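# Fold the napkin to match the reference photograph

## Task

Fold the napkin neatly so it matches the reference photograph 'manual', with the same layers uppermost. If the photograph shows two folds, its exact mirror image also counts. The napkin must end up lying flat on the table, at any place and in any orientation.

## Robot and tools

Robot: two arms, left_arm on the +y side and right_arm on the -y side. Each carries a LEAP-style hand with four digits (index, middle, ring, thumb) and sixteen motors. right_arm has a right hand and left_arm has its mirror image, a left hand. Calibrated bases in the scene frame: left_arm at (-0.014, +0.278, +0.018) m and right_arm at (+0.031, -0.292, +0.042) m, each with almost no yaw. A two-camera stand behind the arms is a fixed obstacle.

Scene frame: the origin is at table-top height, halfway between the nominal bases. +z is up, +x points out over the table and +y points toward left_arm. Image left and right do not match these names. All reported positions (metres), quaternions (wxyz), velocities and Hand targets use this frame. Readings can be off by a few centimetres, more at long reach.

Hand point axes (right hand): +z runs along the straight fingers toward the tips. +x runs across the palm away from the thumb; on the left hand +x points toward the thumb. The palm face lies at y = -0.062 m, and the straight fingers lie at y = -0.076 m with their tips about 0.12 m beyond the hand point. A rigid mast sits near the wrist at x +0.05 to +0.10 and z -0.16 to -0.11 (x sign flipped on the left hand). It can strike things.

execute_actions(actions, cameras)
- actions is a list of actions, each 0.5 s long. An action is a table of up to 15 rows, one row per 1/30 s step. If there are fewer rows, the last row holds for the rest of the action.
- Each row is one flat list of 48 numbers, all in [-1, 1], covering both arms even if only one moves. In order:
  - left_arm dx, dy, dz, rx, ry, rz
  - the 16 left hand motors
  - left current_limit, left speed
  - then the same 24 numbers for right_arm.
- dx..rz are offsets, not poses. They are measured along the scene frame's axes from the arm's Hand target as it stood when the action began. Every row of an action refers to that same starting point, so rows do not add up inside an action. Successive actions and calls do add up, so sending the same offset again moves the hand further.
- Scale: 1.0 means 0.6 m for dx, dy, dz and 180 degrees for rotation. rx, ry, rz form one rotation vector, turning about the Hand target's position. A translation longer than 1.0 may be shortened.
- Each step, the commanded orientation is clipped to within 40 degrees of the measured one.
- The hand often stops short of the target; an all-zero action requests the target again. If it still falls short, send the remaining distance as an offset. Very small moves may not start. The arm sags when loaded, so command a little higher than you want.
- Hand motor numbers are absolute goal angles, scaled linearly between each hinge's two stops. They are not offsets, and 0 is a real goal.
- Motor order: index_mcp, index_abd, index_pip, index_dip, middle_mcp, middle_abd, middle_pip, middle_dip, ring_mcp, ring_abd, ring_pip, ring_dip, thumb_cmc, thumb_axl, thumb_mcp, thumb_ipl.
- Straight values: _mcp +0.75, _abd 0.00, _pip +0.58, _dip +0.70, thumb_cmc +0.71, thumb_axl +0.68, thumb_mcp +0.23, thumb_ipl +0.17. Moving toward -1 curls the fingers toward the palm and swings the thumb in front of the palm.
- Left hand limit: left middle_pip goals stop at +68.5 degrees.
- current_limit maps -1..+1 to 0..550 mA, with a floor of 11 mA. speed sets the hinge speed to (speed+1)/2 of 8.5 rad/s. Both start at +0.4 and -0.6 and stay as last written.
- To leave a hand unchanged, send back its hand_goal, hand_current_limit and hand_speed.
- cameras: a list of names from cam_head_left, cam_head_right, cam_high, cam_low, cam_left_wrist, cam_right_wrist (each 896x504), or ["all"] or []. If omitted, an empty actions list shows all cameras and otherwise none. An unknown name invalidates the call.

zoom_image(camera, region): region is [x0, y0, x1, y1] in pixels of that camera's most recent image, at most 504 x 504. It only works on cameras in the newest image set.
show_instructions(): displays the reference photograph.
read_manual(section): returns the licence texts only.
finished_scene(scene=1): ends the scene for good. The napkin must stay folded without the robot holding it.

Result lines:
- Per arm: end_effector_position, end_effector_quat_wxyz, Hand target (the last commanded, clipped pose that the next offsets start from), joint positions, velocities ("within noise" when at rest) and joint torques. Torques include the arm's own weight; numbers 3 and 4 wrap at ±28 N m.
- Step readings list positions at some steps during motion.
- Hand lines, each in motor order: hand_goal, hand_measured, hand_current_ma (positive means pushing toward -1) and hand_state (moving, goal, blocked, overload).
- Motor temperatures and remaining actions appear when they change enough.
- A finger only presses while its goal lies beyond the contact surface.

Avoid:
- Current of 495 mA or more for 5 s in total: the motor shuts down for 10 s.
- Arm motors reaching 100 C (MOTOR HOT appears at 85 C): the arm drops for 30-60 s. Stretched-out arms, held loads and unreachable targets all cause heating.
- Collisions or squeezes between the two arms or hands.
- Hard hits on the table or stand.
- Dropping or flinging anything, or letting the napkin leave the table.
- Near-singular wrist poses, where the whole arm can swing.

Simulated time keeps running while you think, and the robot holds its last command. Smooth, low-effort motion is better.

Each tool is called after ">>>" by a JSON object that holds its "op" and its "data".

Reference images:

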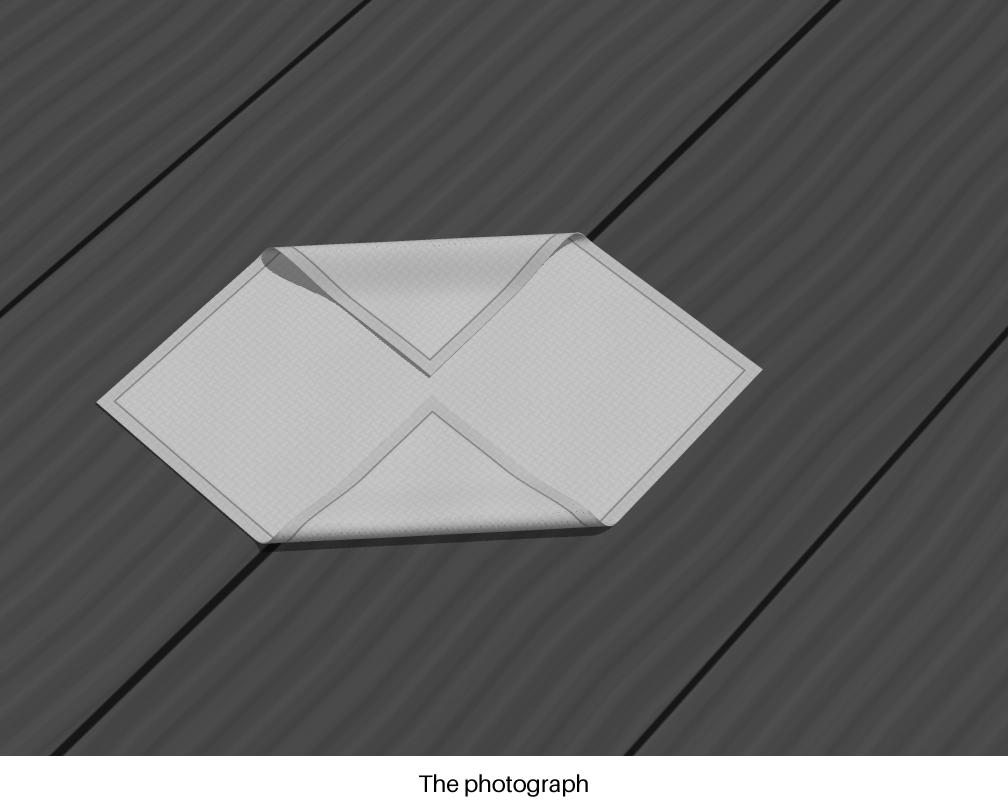

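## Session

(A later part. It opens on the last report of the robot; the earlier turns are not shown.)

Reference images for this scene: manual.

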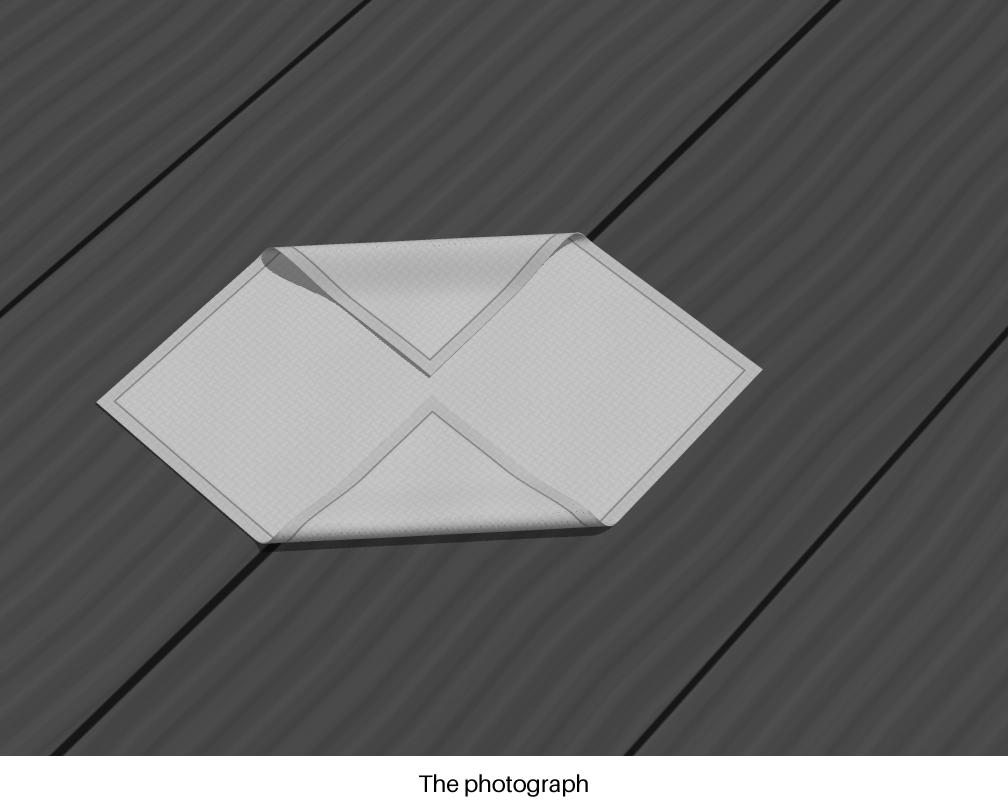

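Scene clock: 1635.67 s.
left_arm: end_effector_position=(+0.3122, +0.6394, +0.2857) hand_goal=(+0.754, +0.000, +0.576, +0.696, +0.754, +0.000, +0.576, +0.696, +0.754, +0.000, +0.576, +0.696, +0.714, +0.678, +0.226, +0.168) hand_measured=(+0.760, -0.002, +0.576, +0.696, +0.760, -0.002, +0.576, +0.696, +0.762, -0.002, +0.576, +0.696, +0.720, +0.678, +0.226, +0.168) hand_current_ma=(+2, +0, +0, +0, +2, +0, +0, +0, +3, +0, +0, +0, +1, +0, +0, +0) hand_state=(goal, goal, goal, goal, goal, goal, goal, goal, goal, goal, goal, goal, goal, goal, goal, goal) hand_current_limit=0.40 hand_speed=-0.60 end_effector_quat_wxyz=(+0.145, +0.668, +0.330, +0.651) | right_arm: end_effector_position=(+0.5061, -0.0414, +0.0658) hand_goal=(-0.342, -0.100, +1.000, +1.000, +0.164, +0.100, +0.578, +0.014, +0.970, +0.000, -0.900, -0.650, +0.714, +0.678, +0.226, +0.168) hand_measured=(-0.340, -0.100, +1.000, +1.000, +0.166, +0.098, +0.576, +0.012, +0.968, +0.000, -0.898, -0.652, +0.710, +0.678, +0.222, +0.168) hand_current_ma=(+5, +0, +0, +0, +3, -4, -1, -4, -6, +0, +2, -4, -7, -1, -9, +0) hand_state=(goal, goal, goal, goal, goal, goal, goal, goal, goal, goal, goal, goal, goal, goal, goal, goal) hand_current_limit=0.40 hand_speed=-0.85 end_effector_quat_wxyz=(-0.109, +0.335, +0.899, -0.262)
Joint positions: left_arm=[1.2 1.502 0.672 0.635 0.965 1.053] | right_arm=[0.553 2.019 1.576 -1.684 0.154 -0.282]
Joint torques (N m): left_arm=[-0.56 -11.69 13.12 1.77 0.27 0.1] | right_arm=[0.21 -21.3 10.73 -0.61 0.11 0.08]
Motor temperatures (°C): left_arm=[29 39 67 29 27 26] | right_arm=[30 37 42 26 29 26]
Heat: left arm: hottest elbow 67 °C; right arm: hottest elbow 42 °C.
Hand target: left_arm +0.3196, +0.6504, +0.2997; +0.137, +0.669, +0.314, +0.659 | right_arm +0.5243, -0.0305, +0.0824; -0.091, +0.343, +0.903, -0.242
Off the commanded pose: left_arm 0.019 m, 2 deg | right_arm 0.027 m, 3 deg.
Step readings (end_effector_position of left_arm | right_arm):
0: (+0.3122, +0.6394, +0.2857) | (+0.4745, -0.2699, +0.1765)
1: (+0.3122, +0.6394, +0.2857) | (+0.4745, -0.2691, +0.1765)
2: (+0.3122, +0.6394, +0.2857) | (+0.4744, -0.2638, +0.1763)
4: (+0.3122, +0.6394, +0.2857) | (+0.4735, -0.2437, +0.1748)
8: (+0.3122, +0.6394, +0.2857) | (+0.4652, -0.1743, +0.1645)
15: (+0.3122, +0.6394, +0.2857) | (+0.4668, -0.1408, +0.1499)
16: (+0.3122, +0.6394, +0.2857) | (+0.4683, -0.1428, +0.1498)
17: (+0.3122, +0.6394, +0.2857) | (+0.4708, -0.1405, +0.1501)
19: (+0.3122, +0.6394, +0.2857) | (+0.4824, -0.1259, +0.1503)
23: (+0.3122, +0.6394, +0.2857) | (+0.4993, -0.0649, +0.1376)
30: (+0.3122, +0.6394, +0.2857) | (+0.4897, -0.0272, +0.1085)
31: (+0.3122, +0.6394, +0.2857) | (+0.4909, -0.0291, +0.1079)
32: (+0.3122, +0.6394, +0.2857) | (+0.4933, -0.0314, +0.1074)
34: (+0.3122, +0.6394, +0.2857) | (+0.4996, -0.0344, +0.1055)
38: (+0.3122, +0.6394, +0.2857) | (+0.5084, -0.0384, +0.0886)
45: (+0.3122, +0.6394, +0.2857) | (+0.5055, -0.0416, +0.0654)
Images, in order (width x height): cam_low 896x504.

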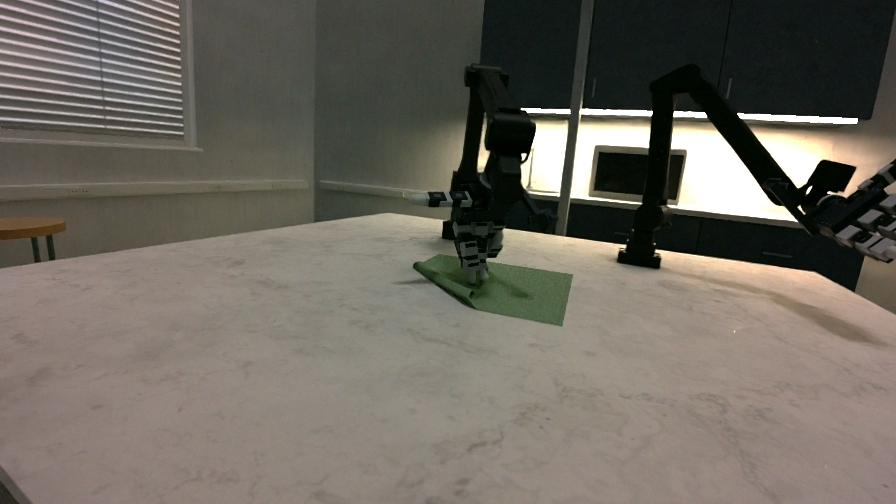

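>>> {"op": "execute_actions", "data": {"actions": [[[0,0,0,0,0,0,0.754,0,0.576,0.696,0.754,0,0.576,0.696,0.754,0,0.576,0.696,0.714,0.678,0.226,0.168,0.4,-0.6,0.036,0.02,0.03,0,0,0,-0.342,-0.1,1,1,0.164,0.1,0.577,0.0145,0.97,0,-0.9,-0.65,0.714,0.678,0.226,0.168,0.4,-0.85]]], "cameras": ["cam_low"]}}

>>> {"op": "zoom_image", "data": {"camera": "cam_low", "region": [440, 260, 510, 305]}}

Scene clock: 1642.40 s.
left_arm: end_effector_position=(+0.3122, +0.6394, +0.2857) hand_goal=(+0.754, +0.000, +0.576, +0.696, +0.754, +0.000, +0.576, +0.696, +0.754, +0.000, +0.576, +0.696, +0.714, +0.678, +0.226, +0.168) hand_measured=(+0.760, -0.002, +0.576, +0.696, +0.760, -0.002, +0.576, +0.696, +0.762, -0.002, +0.576, +0.696, +0.720, +0.678, +0.226, +0.168) hand_current_ma=(+2, +0, +0, +0, +2, +0, +0, +0, +3, +0, +0, +0, +1, +0, +0, +0) hand_state=(goal, goal, goal, goal, goal, goal, goal, goal, goal, goal, goal, goal, goal, goal, goal, goal) hand_current_limit=0.40 hand_speed=-0.60 end_effector_quat_wxyz=(+0.145, +0.668, +0.330, +0.651) | right_arm: end_effector_position=(+0.5327, -0.0257, +0.0892) hand_goal=(-0.342, -0.100, +1.000, +1.000, +0.164, +0.100, +0.578, +0.014, +0.970, +0.000, -0.900, -0.650, +0.714, +0.678, +0.226, +0.168) hand_measured=(-0.338, -0.100, +1.000, +1.000, +0.166, +0.098, +0.576, +0.012, +0.968, +0.000, -0.898, -0.652, +0.710, +0.678, +0.222, +0.168) hand_current_ma=(+7, +0, +0, +0, +3, -4, -1, -4, -6, +0, +2, -4, -7, -1, -9, +0) hand_state=(goal, goal, goal, goal, goal, goal, goal, goal, goal, goal, goal, goal, goal, goal, goal, goal) hand_current_limit=0.40 hand_speed=-0.85 end_effector_quat_wxyz=(-0.087, +0.341, +0.906, -0.234)
Joint positions: left_arm=[1.2 1.502 0.672 0.635 0.965 1.053] | right_arm=[0.553 2.02 1.653 -1.686 0.154 -0.282]
Joint torques (N m): left_arm=[-0.62 -11.63 13.12 1.77 0.27 0.1] | right_arm=[0.44 -20.37 11 -1.03 0.21 -0.01]
Motor temperatures (°C): left_arm=[29 39 67 29 27 26] | right_arm=[30 39 42 26 29 26]
Heat: left arm: hottest elbow 67 °C; right arm: hottest elbow 42 °C.
Hand target: left_arm +0.3196, +0.6504, +0.2997; +0.137, +0.669, +0.314, +0.659 | right_arm +0.5459, -0.0185, +0.1004; -0.091, +0.343, +0.903, -0.242
Off the commanded pose: left_arm 0.019 m, 2 deg | right_arm 0.019 m, 1 deg.
joint sent to its limit (right arm) — joint 4 (wrist pitch), lower limit. The joint targets are off in orientation, not in position.
Step readings (end_effector_position of left_arm | right_arm):
0: (+0.3122, +0.6394, +0.2857) | (+0.5061, -0.0414, +0.0658)
1: (+0.3122, +0.6394, +0.2857) | (+0.5063, -0.0413, +0.0659)
2: (+0.3122, +0.6394, +0.2857) | (+0.5074, -0.0406, +0.0668)
4: (+0.3122, +0.6394, +0.2857) | (+0.5121, -0.0378, +0.0706)
8: (+0.3122, +0.6394, +0.2857) | (+0.5274, -0.0288, +0.0838)
15: (+0.3122, +0.6394, +0.2857) | (+0.5329, -0.0256, +0.0891)
Images, in order (width x height): cam_low 896x504.

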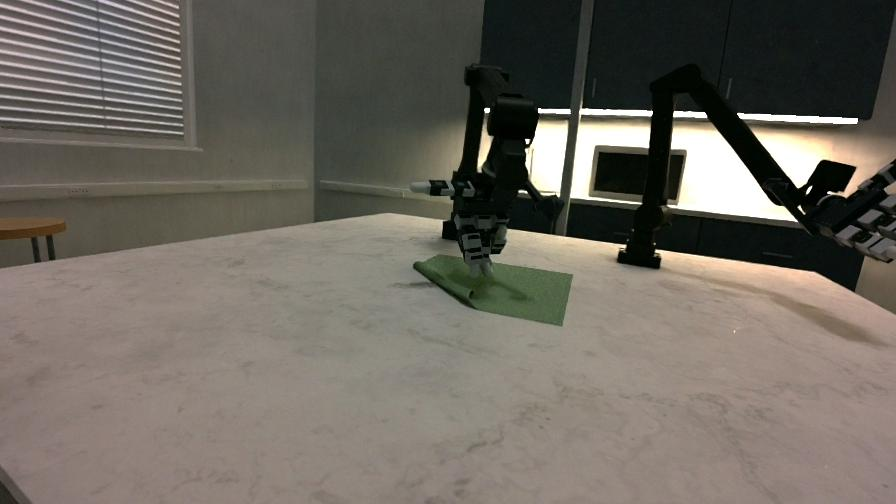

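Scaled by 7.200.

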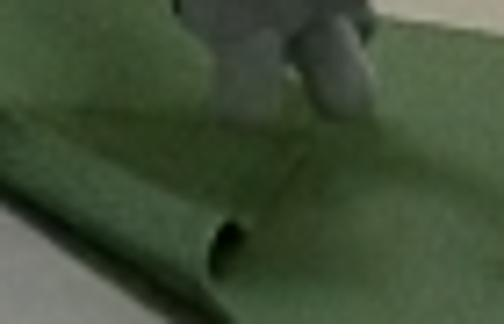

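>>> {"op": "execute_actions", "data": {"actions": [[[0,0,0,0,0,0,0.754,0,0.576,0.696,0.754,0,0.576,0.696,0.754,0,0.576,0.696,0.714,0.678,0.226,0.168,0.4,-0.6,-0.03,-0.022,-0.05,0,0,0,-0.342,-0.1,1,1,0.164,0.1,0.577,0.0145,0.97,0,-0.9,-0.65,0.714,0.678,0.226,0.168,0.4,-0.85]]], "cameras": ["cam_low"]}}

>>> {"op": "zoom_image", "data": {"camera": "cam_low", "region": [440, 260, 510, 305]}}

Scene clock: 1647.67 s.
left_arm: end_effector_position=(+0.3122, +0.6394, +0.2857) hand_goal=(+0.754, +0.000, +0.576, +0.696, +0.754, +0.000, +0.576, +0.696, +0.754, +0.000, +0.576, +0.696, +0.714, +0.678, +0.226, +0.168) hand_measured=(+0.760, -0.002, +0.576, +0.696, +0.760, -0.002, +0.576, +0.696, +0.762, -0.002, +0.576, +0.696, +0.720, +0.678, +0.226, +0.168) hand_current_ma=(+2, +0, +0, +0, +2, +0, +0, +0, +3, +0, +0, +0, +1, +0, +0, +0) hand_state=(goal, goal, goal, goal, goal, goal, goal, goal, goal, goal, goal, goal, goal, goal, goal, goal) hand_current_limit=0.40 hand_speed=-0.60 end_effector_quat_wxyz=(+0.145, +0.668, +0.330, +0.651) | right_arm: end_effector_position=(+0.5263, -0.0295, +0.0747) hand_goal=(-0.342, -0.100, +1.000, +1.000, +0.164, +0.100, +0.578, +0.014, +0.970, +0.000, -0.900, -0.650, +0.714, +0.678, +0.226, +0.168) hand_measured=(-0.338, -0.100, +1.000, +1.000, +0.166, +0.098, +0.576, +0.012, +0.968, +0.000, -0.898, -0.652, +0.710, +0.678, +0.222, +0.168) hand_current_ma=(+7, +0, +0, +0, +3, -4, -1, -4, -6, +0, +2, -4, -7, -1, -9, +0) hand_state=(goal, goal, goal, goal, goal, goal, goal, goal, goal, goal, goal, goal, goal, goal, goal, goal) hand_current_limit=0.40 hand_speed=-0.85 end_effector_quat_wxyz=(-0.092, +0.339, +0.905, -0.241)
Joint positions: left_arm=[1.2 1.502 0.672 0.635 0.965 1.053] | right_arm=[0.553 2.027 1.623 -1.666 0.155 -0.282]
Joint torques (N m): left_arm=[-0.56 -11.63 13.11 1.77 0.28 0.1] | right_arm=[-0.21 -20.54 6.9 -0.35 0.24 0.05]
Motor temperatures (°C): left_arm=[29 39 67 29 27 26] | right_arm=[30 39 43 26 29 26]
Heat: left arm: hottest elbow 67 °C; right arm: hottest elbow 43 °C.
Hand target: left_arm +0.3196, +0.6504, +0.2997; +0.137, +0.669, +0.314, +0.659 | right_arm +0.5280, -0.0318, +0.0705; -0.091, +0.343, +0.903, -0.242
Off the commanded pose: left_arm 0.019 m, 2 deg | right_arm 0.005 m, 0 deg.
Step readings (end_effector_position of left_arm | right_arm):
0: (+0.3122, +0.6394, +0.2857) | (+0.5327, -0.0257, +0.0892)
1: (+0.3122, +0.6394, +0.2857) | (+0.5327, -0.0257, +0.0892)
2: (+0.3122, +0.6394, +0.2857) | (+0.5327, -0.0257, +0.0892)
4: (+0.3122, +0.6394, +0.2857) | (+0.5330, -0.0255, +0.0887)
8: (+0.3122, +0.6394, +0.2857) | (+0.5301, -0.0273, +0.0827)
15: (+0.3122, +0.6394, +0.2857) | (+0.5261, -0.0296, +0.0748)
Images, in order (width x height): cam_low 896x504.

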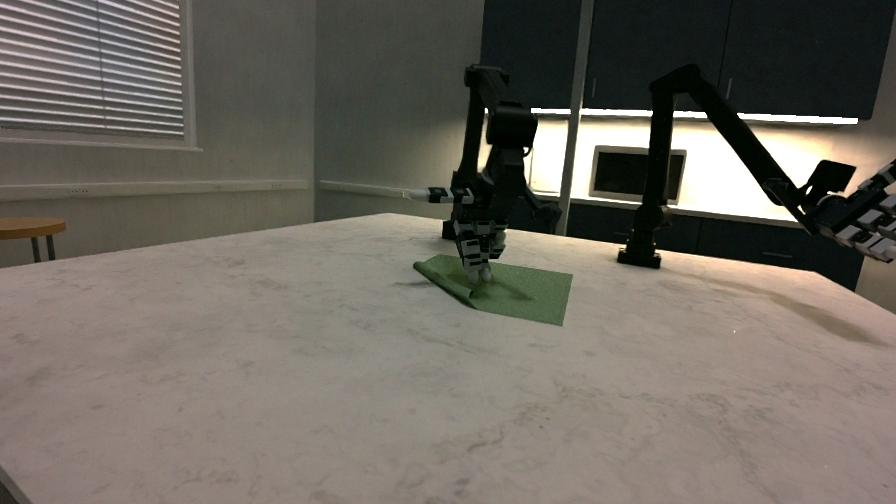

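Scaled by 7.200.

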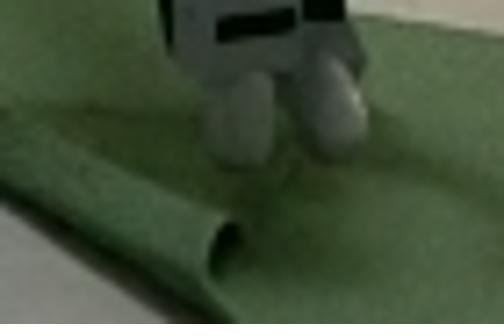

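>>> {"op": "execute_actions", "data": {"actions": [[[0,0,0,0,0,0,0.754,0,0.576,0.696,0.754,0,0.576,0.696,0.754,0,0.576,0.696,0.714,0.678,0.226,0.168,0.4,-0.6,0,0,-0.038,0,0,0,-0.342,-0.1,1,1,0.164,0.1,0.577,0.0145,0.97,0,-0.9,-0.65,0.714,0.678,0.226,0.168,0.4,-0.85]]], "cameras": ["cam_low"]}}

>>> {"op": "zoom_image", "data": {"camera": "cam_low", "region": [440, 260, 510, 305]}}

Scene clock: 1655.77 s.
left_arm: end_effector_position=(+0.3122, +0.6394, +0.2857) hand_goal=(+0.754, +0.000, +0.576, +0.696, +0.754, +0.000, +0.576, +0.696, +0.754, +0.000, +0.576, +0.696, +0.714, +0.678, +0.226, +0.168) hand_measured=(+0.760, -0.002, +0.576, +0.696, +0.760, -0.002, +0.576, +0.696, +0.762, -0.002, +0.576, +0.696, +0.720, +0.678, +0.226, +0.168) hand_current_ma=(+2, +0, +0, +0, +2, +0, +0, +0, +3, +0, +0, +0, +1, +0, +0, +0) hand_state=(goal, goal, goal, goal, goal, goal, goal, goal, goal, goal, goal, goal, goal, goal, goal, goal) hand_current_limit=0.40 hand_speed=-0.60 end_effector_quat_wxyz=(+0.145, +0.668, +0.330, +0.651) | right_arm: end_effector_position=(+0.5279, -0.0294, +0.0634) hand_goal=(-0.342, -0.100, +1.000, +1.000, +0.164, +0.100, +0.578, +0.014, +0.970, +0.000, -0.900, -0.650, +0.714, +0.678, +0.226, +0.168) hand_measured=(-0.356, -0.112, +1.000, +1.000, +0.166, +0.098, +0.576, +0.012, +0.966, +0.000, -0.898, -0.652, +0.710, +0.678, +0.222, +0.168) hand_current_ma=(-37, -26, +0, +0, +3, -4, -1, -4, -6, +0, +2, -4, -7, -1, -9, +0) hand_state=(goal, goal, goal, goal, goal, goal, goal, goal, goal, goal, goal, goal, goal, goal, goal, goal) hand_current_limit=0.40 hand_speed=-0.85 end_effector_quat_wxyz=(-0.087, +0.341, +0.906, -0.238)
Joint positions: left_arm=[1.2 1.502 0.672 0.635 0.965 1.053] | right_arm=[0.553 2.036 1.605 -1.629 0.158 -0.28]
Joint torques (N m): left_arm=[-0.56 -11.63 13.12 1.77 0.27 0.1] | right_arm=[0.26 -19.08 6.28 0.06 0.11 0]
Motor temperatures (°C): left_arm=[29 39 67 29 27 26] | right_arm=[30 40 43 26 29 26]
Heat: left arm: hottest elbow 67 °C; right arm: hottest elbow 43 °C.
Hand target: left_arm +0.3196, +0.6504, +0.2997; +0.137, +0.669, +0.314, +0.659 | right_arm +0.5280, -0.0317, +0.0478; -0.091, +0.343, +0.903, -0.242
Off the commanded pose: left_arm 0.019 m, 2 deg | right_arm 0.016 m, 1 deg.
Step readings (end_effector_position of left_arm | right_arm):
0: (+0.3122, +0.6394, +0.2857) | (+0.5263, -0.0295, +0.0747)
1: (+0.3122, +0.6394, +0.2857) | (+0.5264, -0.0295, +0.0747)
2: (+0.3122, +0.6394, +0.2857) | (+0.5268, -0.0292, +0.0739)
4: (+0.3122, +0.6394, +0.2857) | (+0.5280, -0.0285, +0.0710)
8: (+0.3122, +0.6394, +0.2857) | (+0.5278, -0.0295, +0.0634)
15: (+0.3122, +0.6394, +0.2857) | (+0.5278, -0.0295, +0.0632)
Images, in order (width x height): cam_low 896x504.

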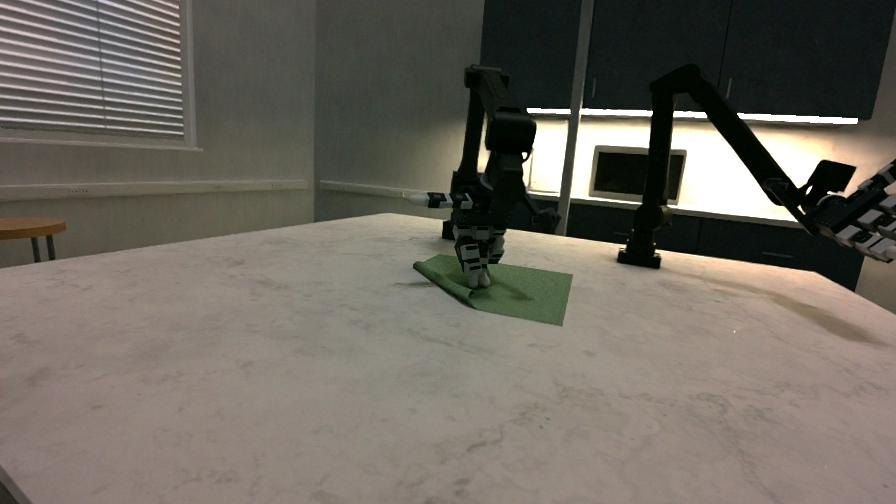

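Scaled by 7.200.

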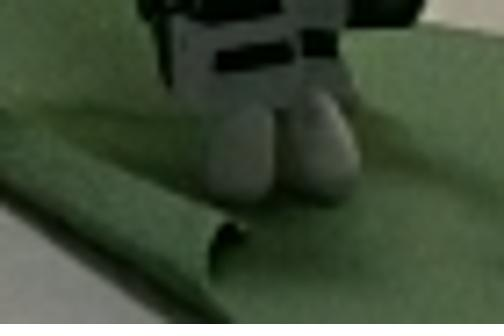

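>>> {"op": "execute_actions", "data": {"actions": [[[0,0,0,0,0,0,0.754,0,0.576,0.696,0.754,0,0.576,0.696,0.754,0,0.576,0.696,0.714,0.678,0.226,0.168,0.4,-0.6,0,0,0,0,0,0,-0.335,0.04,0.97,0.93,0.164,0.1,0.577,0.0145,0.97,0,-0.9,-0.65,0.714,0.678,0.226,0.168,0.5,-0.92]],[[0,0,0,0,0,0,0.754,0,0.576,0.696,0.754,0,0.576,0.696,0.754,0,0.576,0.696,0.714,0.678,0.226,0.168,0.4,-0.6,0,0,0,0,0,0,-0.325,0.18,0.95,0.85,0.164,0.1,0.577,0.0145,0.97,0,-0.9,-0.65,0.714,0.678,0.226,0.168,0.5,-0.92]]], "cameras": ["cam_low"]}}

>>> {"op": "zoom_image", "data": {"camera": "cam_low", "region": [440, 260, 510, 305]}}

Scene clock: 1663.37 s.
left_arm: end_effector_position=(+0.3122, +0.6394, +0.2857) hand_goal=(+0.754, +0.000, +0.576, +0.696, +0.754, +0.000, +0.576, +0.696, +0.754, +0.000, +0.576, +0.696, +0.714, +0.678, +0.226, +0.168) hand_measured=(+0.760, -0.002, +0.576, +0.696, +0.760, -0.002, +0.576, +0.696, +0.762, -0.002, +0.576, +0.696, +0.720, +0.678, +0.226, +0.168) hand_current_ma=(+2, +0, +0, +0, +2, +0, +0, +0, +3, +0, +0, +0, +1, +0, +0, +0) hand_state=(goal, goal, goal, goal, goal, goal, goal, goal, goal, goal, goal, goal, goal, goal, goal, goal) hand_current_limit=0.40 hand_speed=-0.60 end_effector_quat_wxyz=(+0.145, +0.668, +0.330, +0.651) | right_arm: end_effector_position=(+0.5295, -0.0285, +0.0629) hand_goal=(-0.324, +0.180, +0.950, +0.850, +0.164, +0.100, +0.578, +0.014, +0.970, +0.000, -0.900, -0.650, +0.714, +0.678, +0.226, +0.168) hand_measured=(-0.336, +0.142, +0.952, +0.852, +0.162, +0.106, +0.576, +0.012, +0.966, +0.000, -0.898, -0.652, +0.710, +0.678, +0.222, +0.168) hand_current_ma=(-34, -99, +2, +5, -4, +11, -2, -4, -6, +0, +2, -4, -7, -1, -9, +0) hand_state=(goal, blocked, goal, goal, goal, goal, goal, goal, goal, goal, goal, goal, goal, goal, goal, goal) hand_current_limit=0.50 hand_speed=-0.92 end_effector_quat_wxyz=(-0.085, +0.341, +0.906, -0.235)
Joint positions: left_arm=[1.2 1.502 0.672 0.635 0.965 1.053] | right_arm=[0.553 2.036 1.605 -1.622 0.158 -0.28]
Joint torques (N m): left_arm=[-0.56 -11.63 13.12 1.78 0.28 0.09] | right_arm=[-0.09 -19.37 6.5 -0.23 0.12 0]
Motor temperatures (°C): left_arm=[29 39 67 29 27 26] | right_arm=[30 40 42 26 29 26]
Heat: left arm: hottest elbow 67 °C; right arm: hottest elbow 42 °C.
Hand target: left_arm +0.3196, +0.6504, +0.2997; +0.137, +0.669, +0.314, +0.659 | right_arm +0.5281, -0.0319, +0.0476; -0.091, +0.343, +0.903, -0.242
Off the commanded pose: left_arm 0.019 m, 2 deg | right_arm 0.016 m, 1 deg.
Step readings (end_effector_position of left_arm | right_arm):
0: (+0.3122, +0.6394, +0.2857) | (+0.5279, -0.0294, +0.0634)
1: (+0.3122, +0.6394, +0.2857) | (+0.5279, -0.0294, +0.0634)
2: (+0.3122, +0.6394, +0.2857) | (+0.5278, -0.0295, +0.0632)
4: (+0.3122, +0.6394, +0.2857) | (+0.5278, -0.0295, +0.0632)
8: (+0.3122, +0.6394, +0.2857) | (+0.5278, -0.0295, +0.0632)
15: (+0.3122, +0.6394, +0.2857) | (+0.5281, -0.0293, +0.0632)
16: (+0.3122, +0.6394, +0.2857) | (+0.5281, -0.0293, +0.0632)
17: (+0.3122, +0.6394, +0.2857) | (+0.5281, -0.0293, +0.0632)
19: (+0.3122, +0.6394, +0.2857) | (+0.5281, -0.0293, +0.0632)
23: (+0.3122, +0.6394, +0.2857) | (+0.5286, -0.0290, +0.0631)
30: (+0.3122, +0.6394, +0.2857) | (+0.5295, -0.0285, +0.0629)
Images, in order (width x height): cam_low 896x504.

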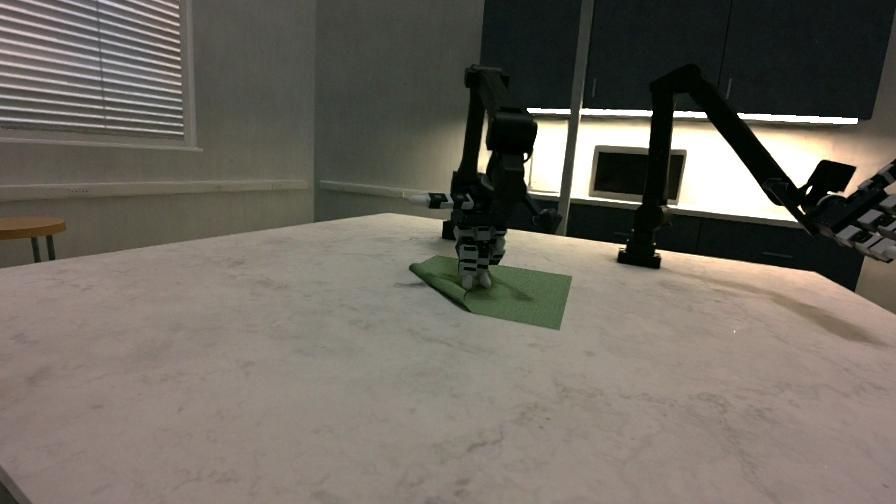

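Scaled by 7.200.

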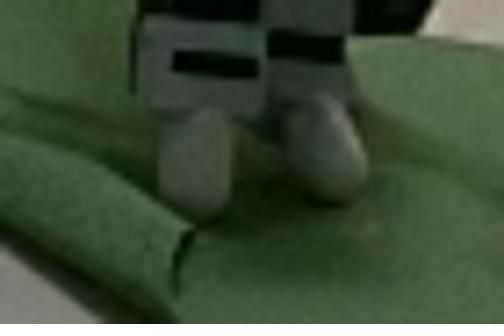

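>>> {"op": "execute_actions", "data": {"actions": [[[0,0,0,0,0,0,0.754,0,0.576,0.696,0.754,0,0.576,0.696,0.754,0,0.576,0.696,0.714,0.678,0.226,0.168,0.4,-0.6,0.034,0.02,0.095,0,0,0,-0.325,0.18,0.95,0.85,0.164,0.1,0.577,0.0145,0.97,0,-0.9,-0.65,0.714,0.678,0.226,0.168,0.4,-0.92]],[[0,0,0,0,0,0,0.754,0,0.576,0.696,0.754,0,0.576,0.696,0.754,0,0.576,0.696,0.714,0.678,0.226,0.168,0.4,-0.6,0,0,0.09,0,0,0,-0.342,0.05,1,1,0.164,-0.05,0.577,0.0145,0.97,0,-0.9,-0.65,0.714,0.678,0.226,0.168,0.4,-0.85]],[[0,0,0,0,0,0,0.754,0,0.576,0.696,0.754,0,0.576,0.696,0.754,0,0.576,0.696,0.714,0.678,0.226,0.168,0.4,-0.6,-0.05,-0.2,0.04,0,0,0,-0.342,0.05,1,1,0.164,-0.05,0.577,0.0145,0.97,0,-0.9,-0.65,0.714,0.678,0.226,0.168,0.4,-0.85]],[[0,0,0,0,0,0,0.754,0,0.576,0.696,0.754,0,0.576,0.696,0.754,0,0.576,0.696,0.714,0.678,0.226,0.168,0.4,-0.6,-0.05,-0.22,0.0,0,0,0,-0.342,0.05,1,1,0.164,-0.05,0.577,0.0145,0.97,0,-0.9,-0.65,0.714,0.678,0.226,0.168,0.4,-0.85]]], "cameras": ["cam_head_left","cam_low"]}}

>>> {"op": "zoom_image", "data": {"camera": "cam_head_left", "region": [400, 200, 620, 400]}}

>>> {"op": "zoom_image", "data": {"camera": "cam_head_left", "region": [475, 235, 575, 325]}}

Scene clock: 1676.33 s.
left_arm: end_effector_position=(+0.3122, +0.6394, +0.2857) hand_goal=(+0.754, +0.000, +0.576, +0.696, +0.754, +0.000, +0.576, +0.696, +0.754, +0.000, +0.576, +0.696, +0.714, +0.678, +0.226, +0.168) hand_measured=(+0.760, -0.002, +0.576, +0.696, +0.760, -0.002, +0.576, +0.696, +0.762, -0.002, +0.576, +0.696, +0.720, +0.678, +0.226, +0.168) hand_current_ma=(+2, +0, +0, +0, +2, +0, +0, +0, +3, +0, +0, +0, +1, +0, +0, +0) hand_state=(goal, goal, goal, goal, goal, goal, goal, goal, goal, goal, goal, goal, goal, goal, goal, goal) hand_current_limit=0.40 hand_speed=-0.60 end_effector_quat_wxyz=(+0.145, +0.668, +0.330, +0.651) | right_arm: end_effector_position=(+0.4913, -0.2737, +0.1757) hand_goal=(-0.342, +0.050, +1.000, +1.000, +0.164, -0.050, +0.578, +0.014, +0.970, +0.000, -0.900, -0.650, +0.714, +0.678, +0.226, +0.168) hand_measured=(-0.336, +0.052, +0.998, +0.998, +0.164, -0.048, +0.576, +0.012, +0.966, +0.000, -0.898, -0.652, +0.710, +0.678, +0.222, +0.168) hand_current_ma=(+13, +3, -3, -5, +1, +4, -2, -4, -7, +0, +2, -4, -8, -1, -9, +0) hand_state=(goal, goal, goal, goal, goal, goal, goal, goal, goal, goal, goal, goal, goal, goal, goal, goal) hand_current_limit=0.40 hand_speed=-0.85 end_effector_quat_wxyz=(-0.094, +0.348, +0.900, -0.245)
Joint positions: left_arm=[1.2 1.502 0.672 0.635 0.965 1.053] | right_arm=[0.119 1.649 1.36 -1.691 0.347 -0.662]
Joint torques (N m): left_arm=[-0.56 -11.63 13.11 1.78 0.27 0.1] | right_arm=[0.38 -16.73 7.38 -0.65 0.27 -0.14]
Motor temperatures (°C): left_arm=[29 39 67 29 27 26] | right_arm=[30 40 42 26 29 26]
Heat: left arm: hottest elbow 67 °C; right arm: hottest elbow 42 °C.
Hand target: left_arm +0.3196, +0.6504, +0.2997; +0.137, +0.669, +0.314, +0.659 | right_arm +0.4884, -0.2718, +0.1826; -0.091, +0.343, +0.903, -0.242
Off the commanded pose: left_arm 0.019 m, 2 deg | right_arm 0.008 m, 1 deg.
Step readings (end_effector_position of left_arm | right_arm):
0: (+0.3122, +0.6394, +0.2857) | (+0.5295, -0.0285, +0.0629)
1: (+0.3122, +0.6394, +0.2857) | (+0.5295, -0.0285, +0.0629)
2: (+0.3122, +0.6394, +0.2857) | (+0.5289, -0.0288, +0.0630)
4: (+0.3122, +0.6394, +0.2857) | (+0.5267, -0.0301, +0.0650)
8: (+0.3122, +0.6394, +0.2857) | (+0.5271, -0.0299, +0.0735)
15: (+0.3122, +0.6394, +0.2857) | (+0.5326, -0.0267, +0.0803)
16: (+0.3122, +0.6394, +0.2857) | (+0.5324, -0.0268, +0.0806)
17: (+0.3122, +0.6394, +0.2857) | (+0.5325, -0.0267, +0.0816)
19: (+0.3122, +0.6394, +0.2857) | (+0.5331, -0.0262, +0.0868)
23: (+0.3122, +0.6394, +0.2857) | (+0.5361, -0.0242, +0.1142)
30: (+0.3122, +0.6394, +0.2857) | (+0.5373, -0.0233, +0.1474)
31: (+0.3122, +0.6394, +0.2857) | (+0.5375, -0.0238, +0.1474)
32: (+0.3122, +0.6394, +0.2857) | (+0.5373, -0.0270, +0.1466)
34: (+0.3122, +0.6394, +0.2857) | (+0.5313, -0.0440, +0.1440)
38: (+0.3122, +0.6394, +0.2857) | (+0.5226, -0.1055, +0.1493)
45: (+0.3122, +0.6394, +0.2857) | (+0.5288, -0.1529, +0.1791)
46: (+0.3122, +0.6394, +0.2857) | (+0.5279, -0.1521, +0.1807)
47: (+0.3122, +0.6394, +0.2857) | (+0.5253, -0.1558, +0.1810)
49: (+0.3122, +0.6394, +0.2857) | (+0.5136, -0.1705, +0.1768)
53: (+0.3122, +0.6394, +0.2857) | (+0.4967, -0.2354, +0.1682)
60: (+0.3122, +0.6394, +0.2857) | (+0.4932, -0.2851, +0.1735)
Images, in order (width x height): cam_head_left 896x504, cam_low 896x504.

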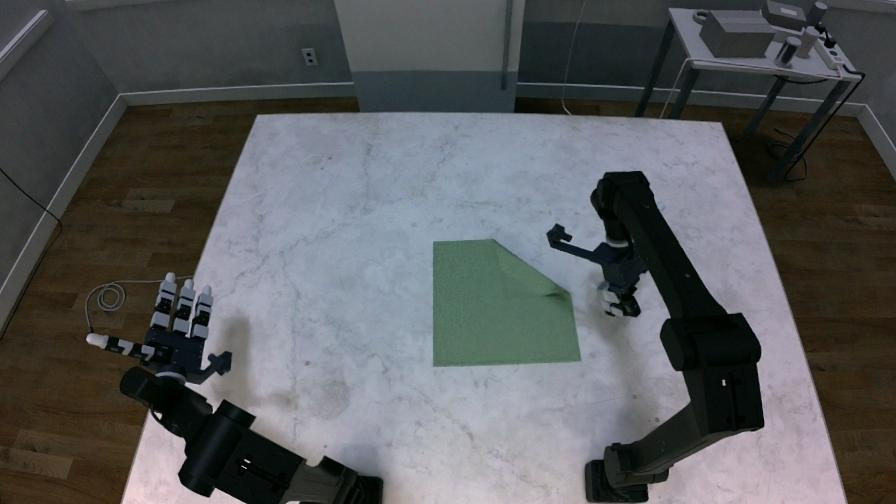

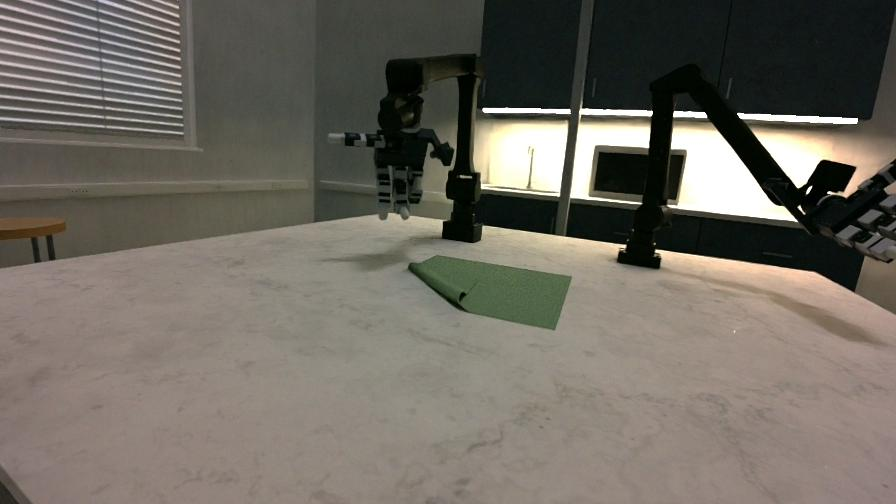

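Scaled by 2.291.

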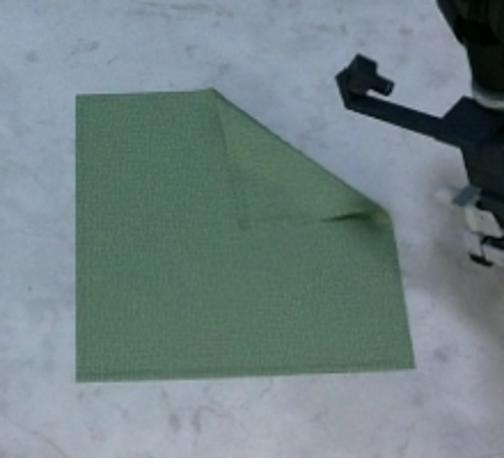

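Scaled by 5.040.

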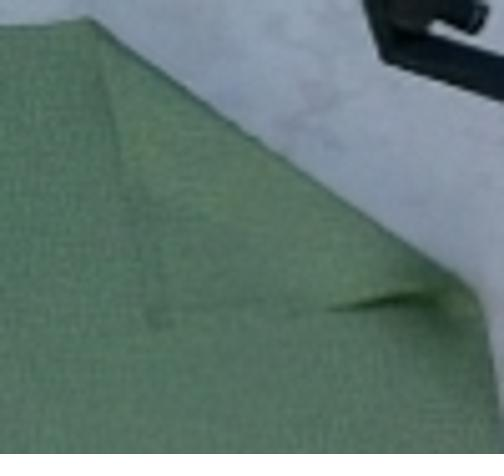

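>>> {"op": "execute_actions", "data": {"actions": [[[0,0,0,0,0,0,0.754,0,0.576,0.696,0.754,0,0.576,0.696,0.754,0,0.576,0.696,0.714,0.678,0.226,0.168,0.4,-0.6,-0.09,0.2,0,0,0,0,-0.342,0.083,1,1,0.164,-0.083,0.577,0.0145,0.97,0,-0.9,-0.65,0.714,0.678,0.226,0.168,0.4,-0.85]],[[0,0,0,0,0,0,0.754,0,0.576,0.696,0.754,0,0.576,0.696,0.754,0,0.576,0.696,0.714,0.678,0.226,0.168,0.4,-0.6,-0.09,0.22,0,0,0,0,-0.342,0.083,1,1,0.164,-0.083,0.577,0.0145,0.97,0,-0.9,-0.65,0.714,0.678,0.226,0.168,0.4,-0.85]],[[0,0,0,0,0,0,0.754,0,0.576,0.696,0.754,0,0.576,0.696,0.754,0,0.576,0.696,0.714,0.678,0.226,0.168,0.4,-0.6,-0.09,0.22,-0.05,0,0,0,-0.342,0.083,1,1,0.164,-0.083,0.577,0.0145,0.97,0,-0.9,-0.65,0.714,0.678,0.226,0.168,0.4,-0.85]]], "cameras": ["cam_head_left","cam_right_wrist"]}}

Scene clock: 1699.97 s.
left_arm: end_effector_position=(+0.3122, +0.6394, +0.2857) hand_goal=(+0.754, +0.000, +0.576, +0.696, +0.754, +0.000, +0.576, +0.696, +0.754, +0.000, +0.576, +0.696, +0.714, +0.678, +0.226, +0.168) hand_measured=(+0.760, -0.002, +0.576, +0.696, +0.760, -0.002, +0.576, +0.696, +0.762, -0.002, +0.576, +0.696, +0.720, +0.678, +0.226, +0.168) hand_current_ma=(+2, +0, +0, +0, +2, +0, +0, +0, +3, +0, +0, +0, +1, +0, +0, +0) hand_state=(goal, goal, goal, goal, goal, goal, goal, goal, goal, goal, goal, goal, goal, goal, goal, goal) hand_current_limit=0.40 hand_speed=-0.60 end_effector_quat_wxyz=(+0.145, +0.668, +0.330, +0.651) | right_arm: end_effector_position=(+0.3156, +0.0948, +0.1347) hand_goal=(-0.342, +0.084, +1.000, +1.000, +0.164, -0.082, +0.578, +0.014, +0.970, +0.000, -0.900, -0.650, +0.714, +0.678, +0.226, +0.168) hand_measured=(-0.336, +0.082, +0.998, +0.998, +0.166, -0.080, +0.576, +0.012, +0.966, +0.000, -0.898, -0.652, +0.710, +0.678, +0.222, +0.168) hand_current_ma=(+13, -1, -2, -5, +3, +3, -2, -4, -7, +0, +2, -4, -6, -1, -9, +0) hand_state=(goal, goal, goal, goal, goal, goal, goal, goal, goal, goal, goal, goal, goal, goal, goal, goal) hand_current_limit=0.40 hand_speed=-0.85 end_effector_quat_wxyz=(-0.088, +0.341, +0.908, -0.228)
Joint positions: left_arm=[1.2 1.502 0.672 0.635 0.965 1.053] | right_arm=[1.001 1.783 1.42 -1.697 -0.064 0.112]
Joint torques (N m): left_arm=[-0.56 -11.63 13.12 1.77 0.27 0.09] | right_arm=[0.44 -18.02 10.97 -0.51 0.11 0.1]
Motor temperatures (°C): left_arm=[29 39 67 29 27 26] | right_arm=[30 40 43 26 29 26]
Heat: left arm: hottest elbow 67 °C; right arm: hottest elbow 43 °C.
Hand target: left_arm +0.3196, +0.6504, +0.2997; +0.137, +0.669, +0.314, +0.659 | right_arm +0.3263, +0.1123, +0.1527; -0.091, +0.343, +0.903, -0.242
Off the commanded pose: left_arm 0.019 m, 2 deg | right_arm 0.027 m, 2 deg.
joint sent to its limit (right arm) — joint 4 (wrist pitch), lower limit. The joint targets are off in orientation, not in position.
Step readings (end_effector_position of left_arm | right_arm):
0: (+0.3122, +0.6394, +0.2857) | (+0.4912, -0.2737, +0.1757)
1: (+0.3122, +0.6394, +0.2857) | (+0.4906, -0.2724, +0.1753)
2: (+0.3122, +0.6394, +0.2857) | (+0.4882, -0.2679, +0.1744)
4: (+0.3122, +0.6394, +0.2857) | (+0.4740, -0.2477, +0.1700)
8: (+0.3122, +0.6394, +0.2857) | (+0.4417, -0.1805, +0.1664)
15: (+0.3122, +0.6394, +0.2857) | (+0.4298, -0.1410, +0.1750)
16: (+0.3122, +0.6394, +0.2857) | (+0.4303, -0.1417, +0.1753)
17: (+0.3122, +0.6394, +0.2857) | (+0.4294, -0.1387, +0.1752)
19: (+0.3122, +0.6394, +0.2857) | (+0.4210, -0.1182, +0.1748)
23: (+0.3122, +0.6394, +0.2857) | (+0.3830, -0.0495, +0.1746)
30: (+0.3122, +0.6394, +0.2857) | (+0.3591, -0.0180, +0.1733)
31: (+0.3122, +0.6394, +0.2857) | (+0.3605, -0.0196, +0.1724)
32: (+0.3122, +0.6394, +0.2857) | (+0.3601, -0.0176, +0.1714)
34: (+0.3122, +0.6394, +0.2857) | (+0.3537, +0.0021, +0.1669)
38: (+0.3122, +0.6394, +0.2857) | (+0.3192, +0.0689, +0.1500)
45: (+0.3122, +0.6394, +0.2857) | (+0.2949, +0.1027, +0.1293)
Images, in order (width x height): cam_head_left 896x504, cam_right_wrist 896x504.

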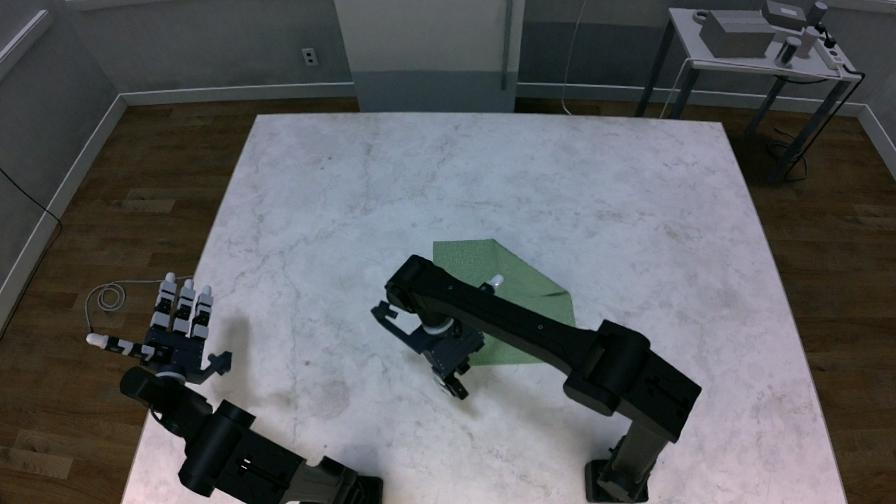

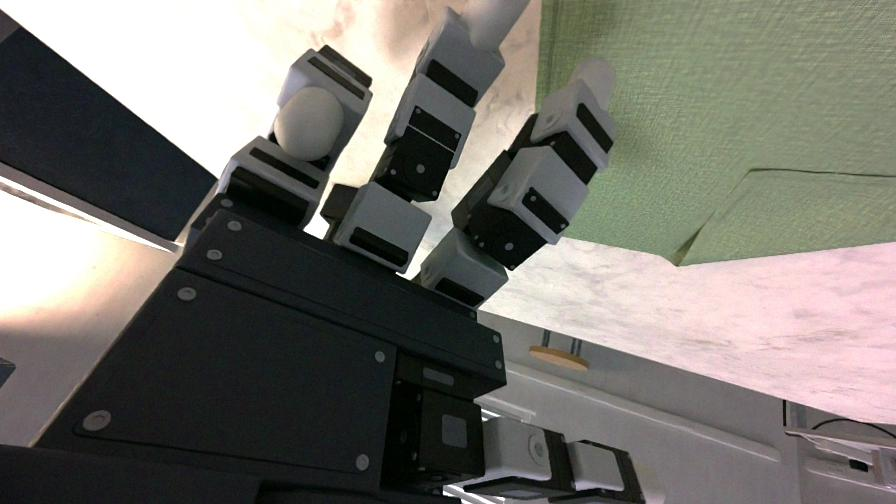

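>>> {"op": "execute_actions", "data": {"actions": [[[0,0,0,0,0,0,0.754,0,0.576,0.696,0.754,0,0.576,0.696,0.754,0,0.576,0.696,0.714,0.678,0.226,0.168,0.4,-0.6,-0.003,-0.013,-0.108,0,0,0,-0.342,0.083,1,1,0.164,-0.083,0.577,0.0145,0.97,0,-0.9,-0.65,0.714,0.678,0.226,0.168,0.4,-0.85]]], "cameras": ["cam_low","cam_high","cam_right_wrist"]}}

>>> {"op": "zoom_image", "data": {"camera": "cam_low", "region": [530, 240, 600, 285]}}

>>> {"op": "zoom_image", "data": {"camera": "cam_high", "region": [400, 130, 520, 210]}}

Scene clock: 1743.33 s.
left_arm: end_effector_position=(+0.3122, +0.6394, +0.2857) hand_goal=(+0.754, +0.000, +0.576, +0.696, +0.754, +0.000, +0.576, +0.696, +0.754, +0.000, +0.576, +0.696, +0.714, +0.678, +0.226, +0.168) hand_measured=(+0.760, -0.002, +0.576, +0.696, +0.760, -0.002, +0.576, +0.696, +0.762, -0.002, +0.576, +0.696, +0.720, +0.678, +0.226, +0.168) hand_current_ma=(+2, +0, +0, +0, +2, +0, +0, +0, +3, +0, +0, +0, +1, +0, +0, +0) hand_state=(goal, goal, goal, goal, goal, goal, goal, goal, goal, goal, goal, goal, goal, goal, goal, goal) hand_current_limit=0.40 hand_speed=-0.60 end_effector_quat_wxyz=(+0.145, +0.668, +0.330, +0.651) | right_arm: end_effector_position=(+0.3198, +0.1009, +0.0819) hand_goal=(-0.342, +0.084, +1.000, +1.000, +0.164, -0.082, +0.578, +0.014, +0.970, +0.000, -0.900, -0.650, +0.714, +0.678, +0.226, +0.168) hand_measured=(-0.336, +0.082, +0.998, +0.998, +0.166, -0.080, +0.576, +0.012, +0.966, +0.000, -0.898, -0.652, +0.710, +0.678, +0.222, +0.168) hand_current_ma=(+13, -1, -2, -5, +3, +3, -2, -4, -7, +0, +2, -4, -6, -1, -9, +0) hand_state=(goal, goal, goal, goal, goal, goal, goal, goal, goal, goal, goal, goal, goal, goal, goal, goal) hand_current_limit=0.40 hand_speed=-0.85 end_effector_quat_wxyz=(-0.093, +0.340, +0.901, -0.253)
Joint positions: left_arm=[1.2 1.502 0.672 0.635 0.965 1.053] | right_arm=[1.001 1.891 1.42 -1.641 -0.064 0.113]
Joint torques (N m): left_arm=[-0.56 -11.63 13.12 1.78 0.27 0.1] | right_arm=[-0.21 -19.49 7.49 -0.54 0.02 -0.03]
Motor temperatures (°C): left_arm=[29 39 68 29 27 26] | right_arm=[30 38 45 26 29 26]
Heat: left arm: hottest elbow 68 °C; right arm: hottest elbow 45 °C.
Hand target: left_arm +0.3196, +0.6504, +0.2997; +0.137, +0.669, +0.314, +0.659 | right_arm +0.3245, +0.1044, +0.0878; -0.091, +0.343, +0.903, -0.242
Off the commanded pose: left_arm 0.019 m, 2 deg | right_arm 0.008 m, 1 deg.
Step readings (end_effector_position of left_arm | right_arm):
0: (+0.3122, +0.6394, +0.2857) | (+0.3157, +0.0948, +0.1347)
1: (+0.3122, +0.6394, +0.2857) | (+0.3157, +0.0948, +0.1347)
2: (+0.3122, +0.6394, +0.2857) | (+0.3160, +0.0953, +0.1339)
4: (+0.3122, +0.6394, +0.2857) | (+0.3182, +0.0985, +0.1287)
8: (+0.3122, +0.6394, +0.2857) | (+0.3205, +0.1020, +0.1056)
15: (+0.3122, +0.6394, +0.2857) | (+0.3198, +0.1009, +0.0819)
Images, in order (width x height): cam_high 896x504, cam_low 896x504, cam_right_wrist 896x504.

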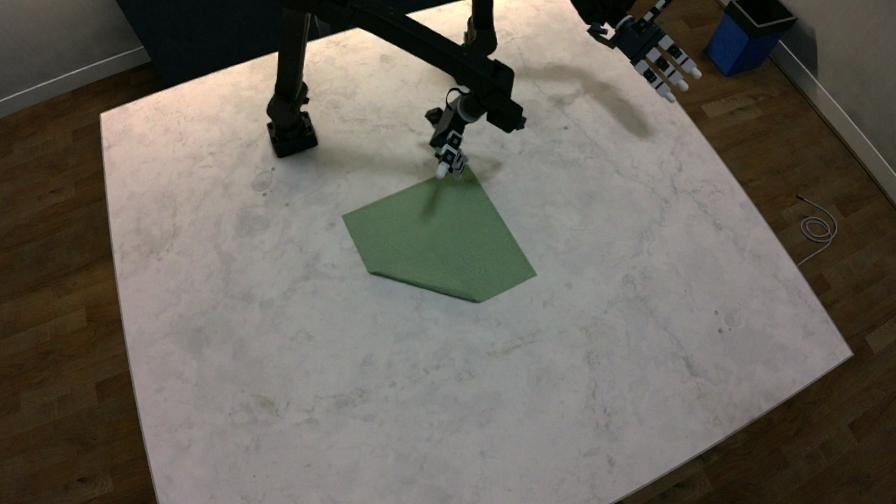

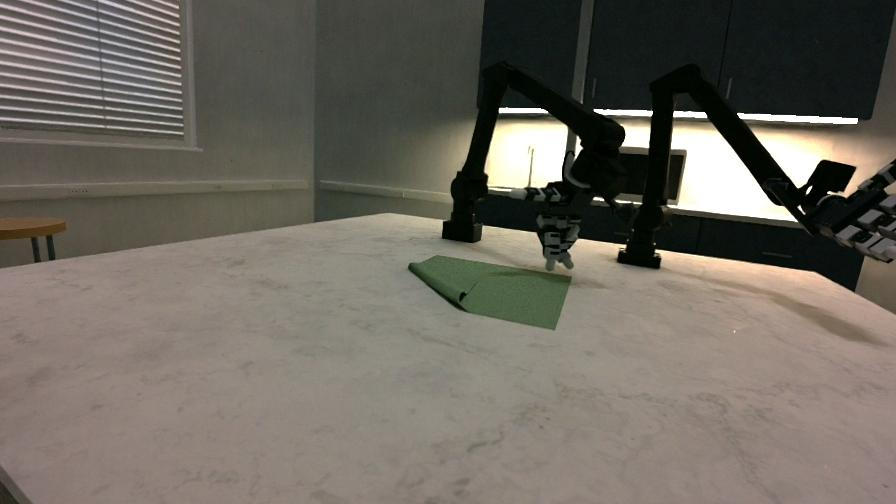

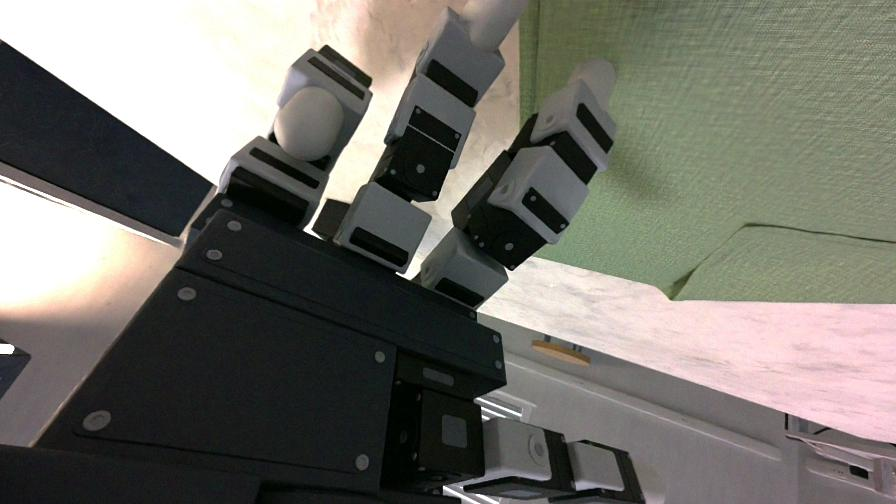

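Scaled by 7.200.

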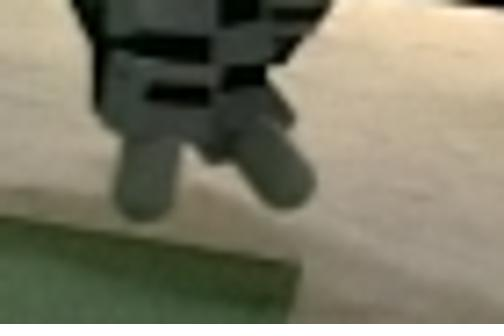

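Scaled by 4.200.

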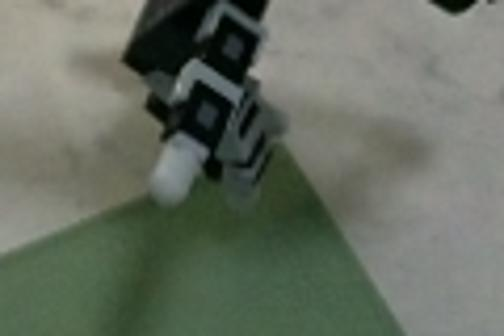

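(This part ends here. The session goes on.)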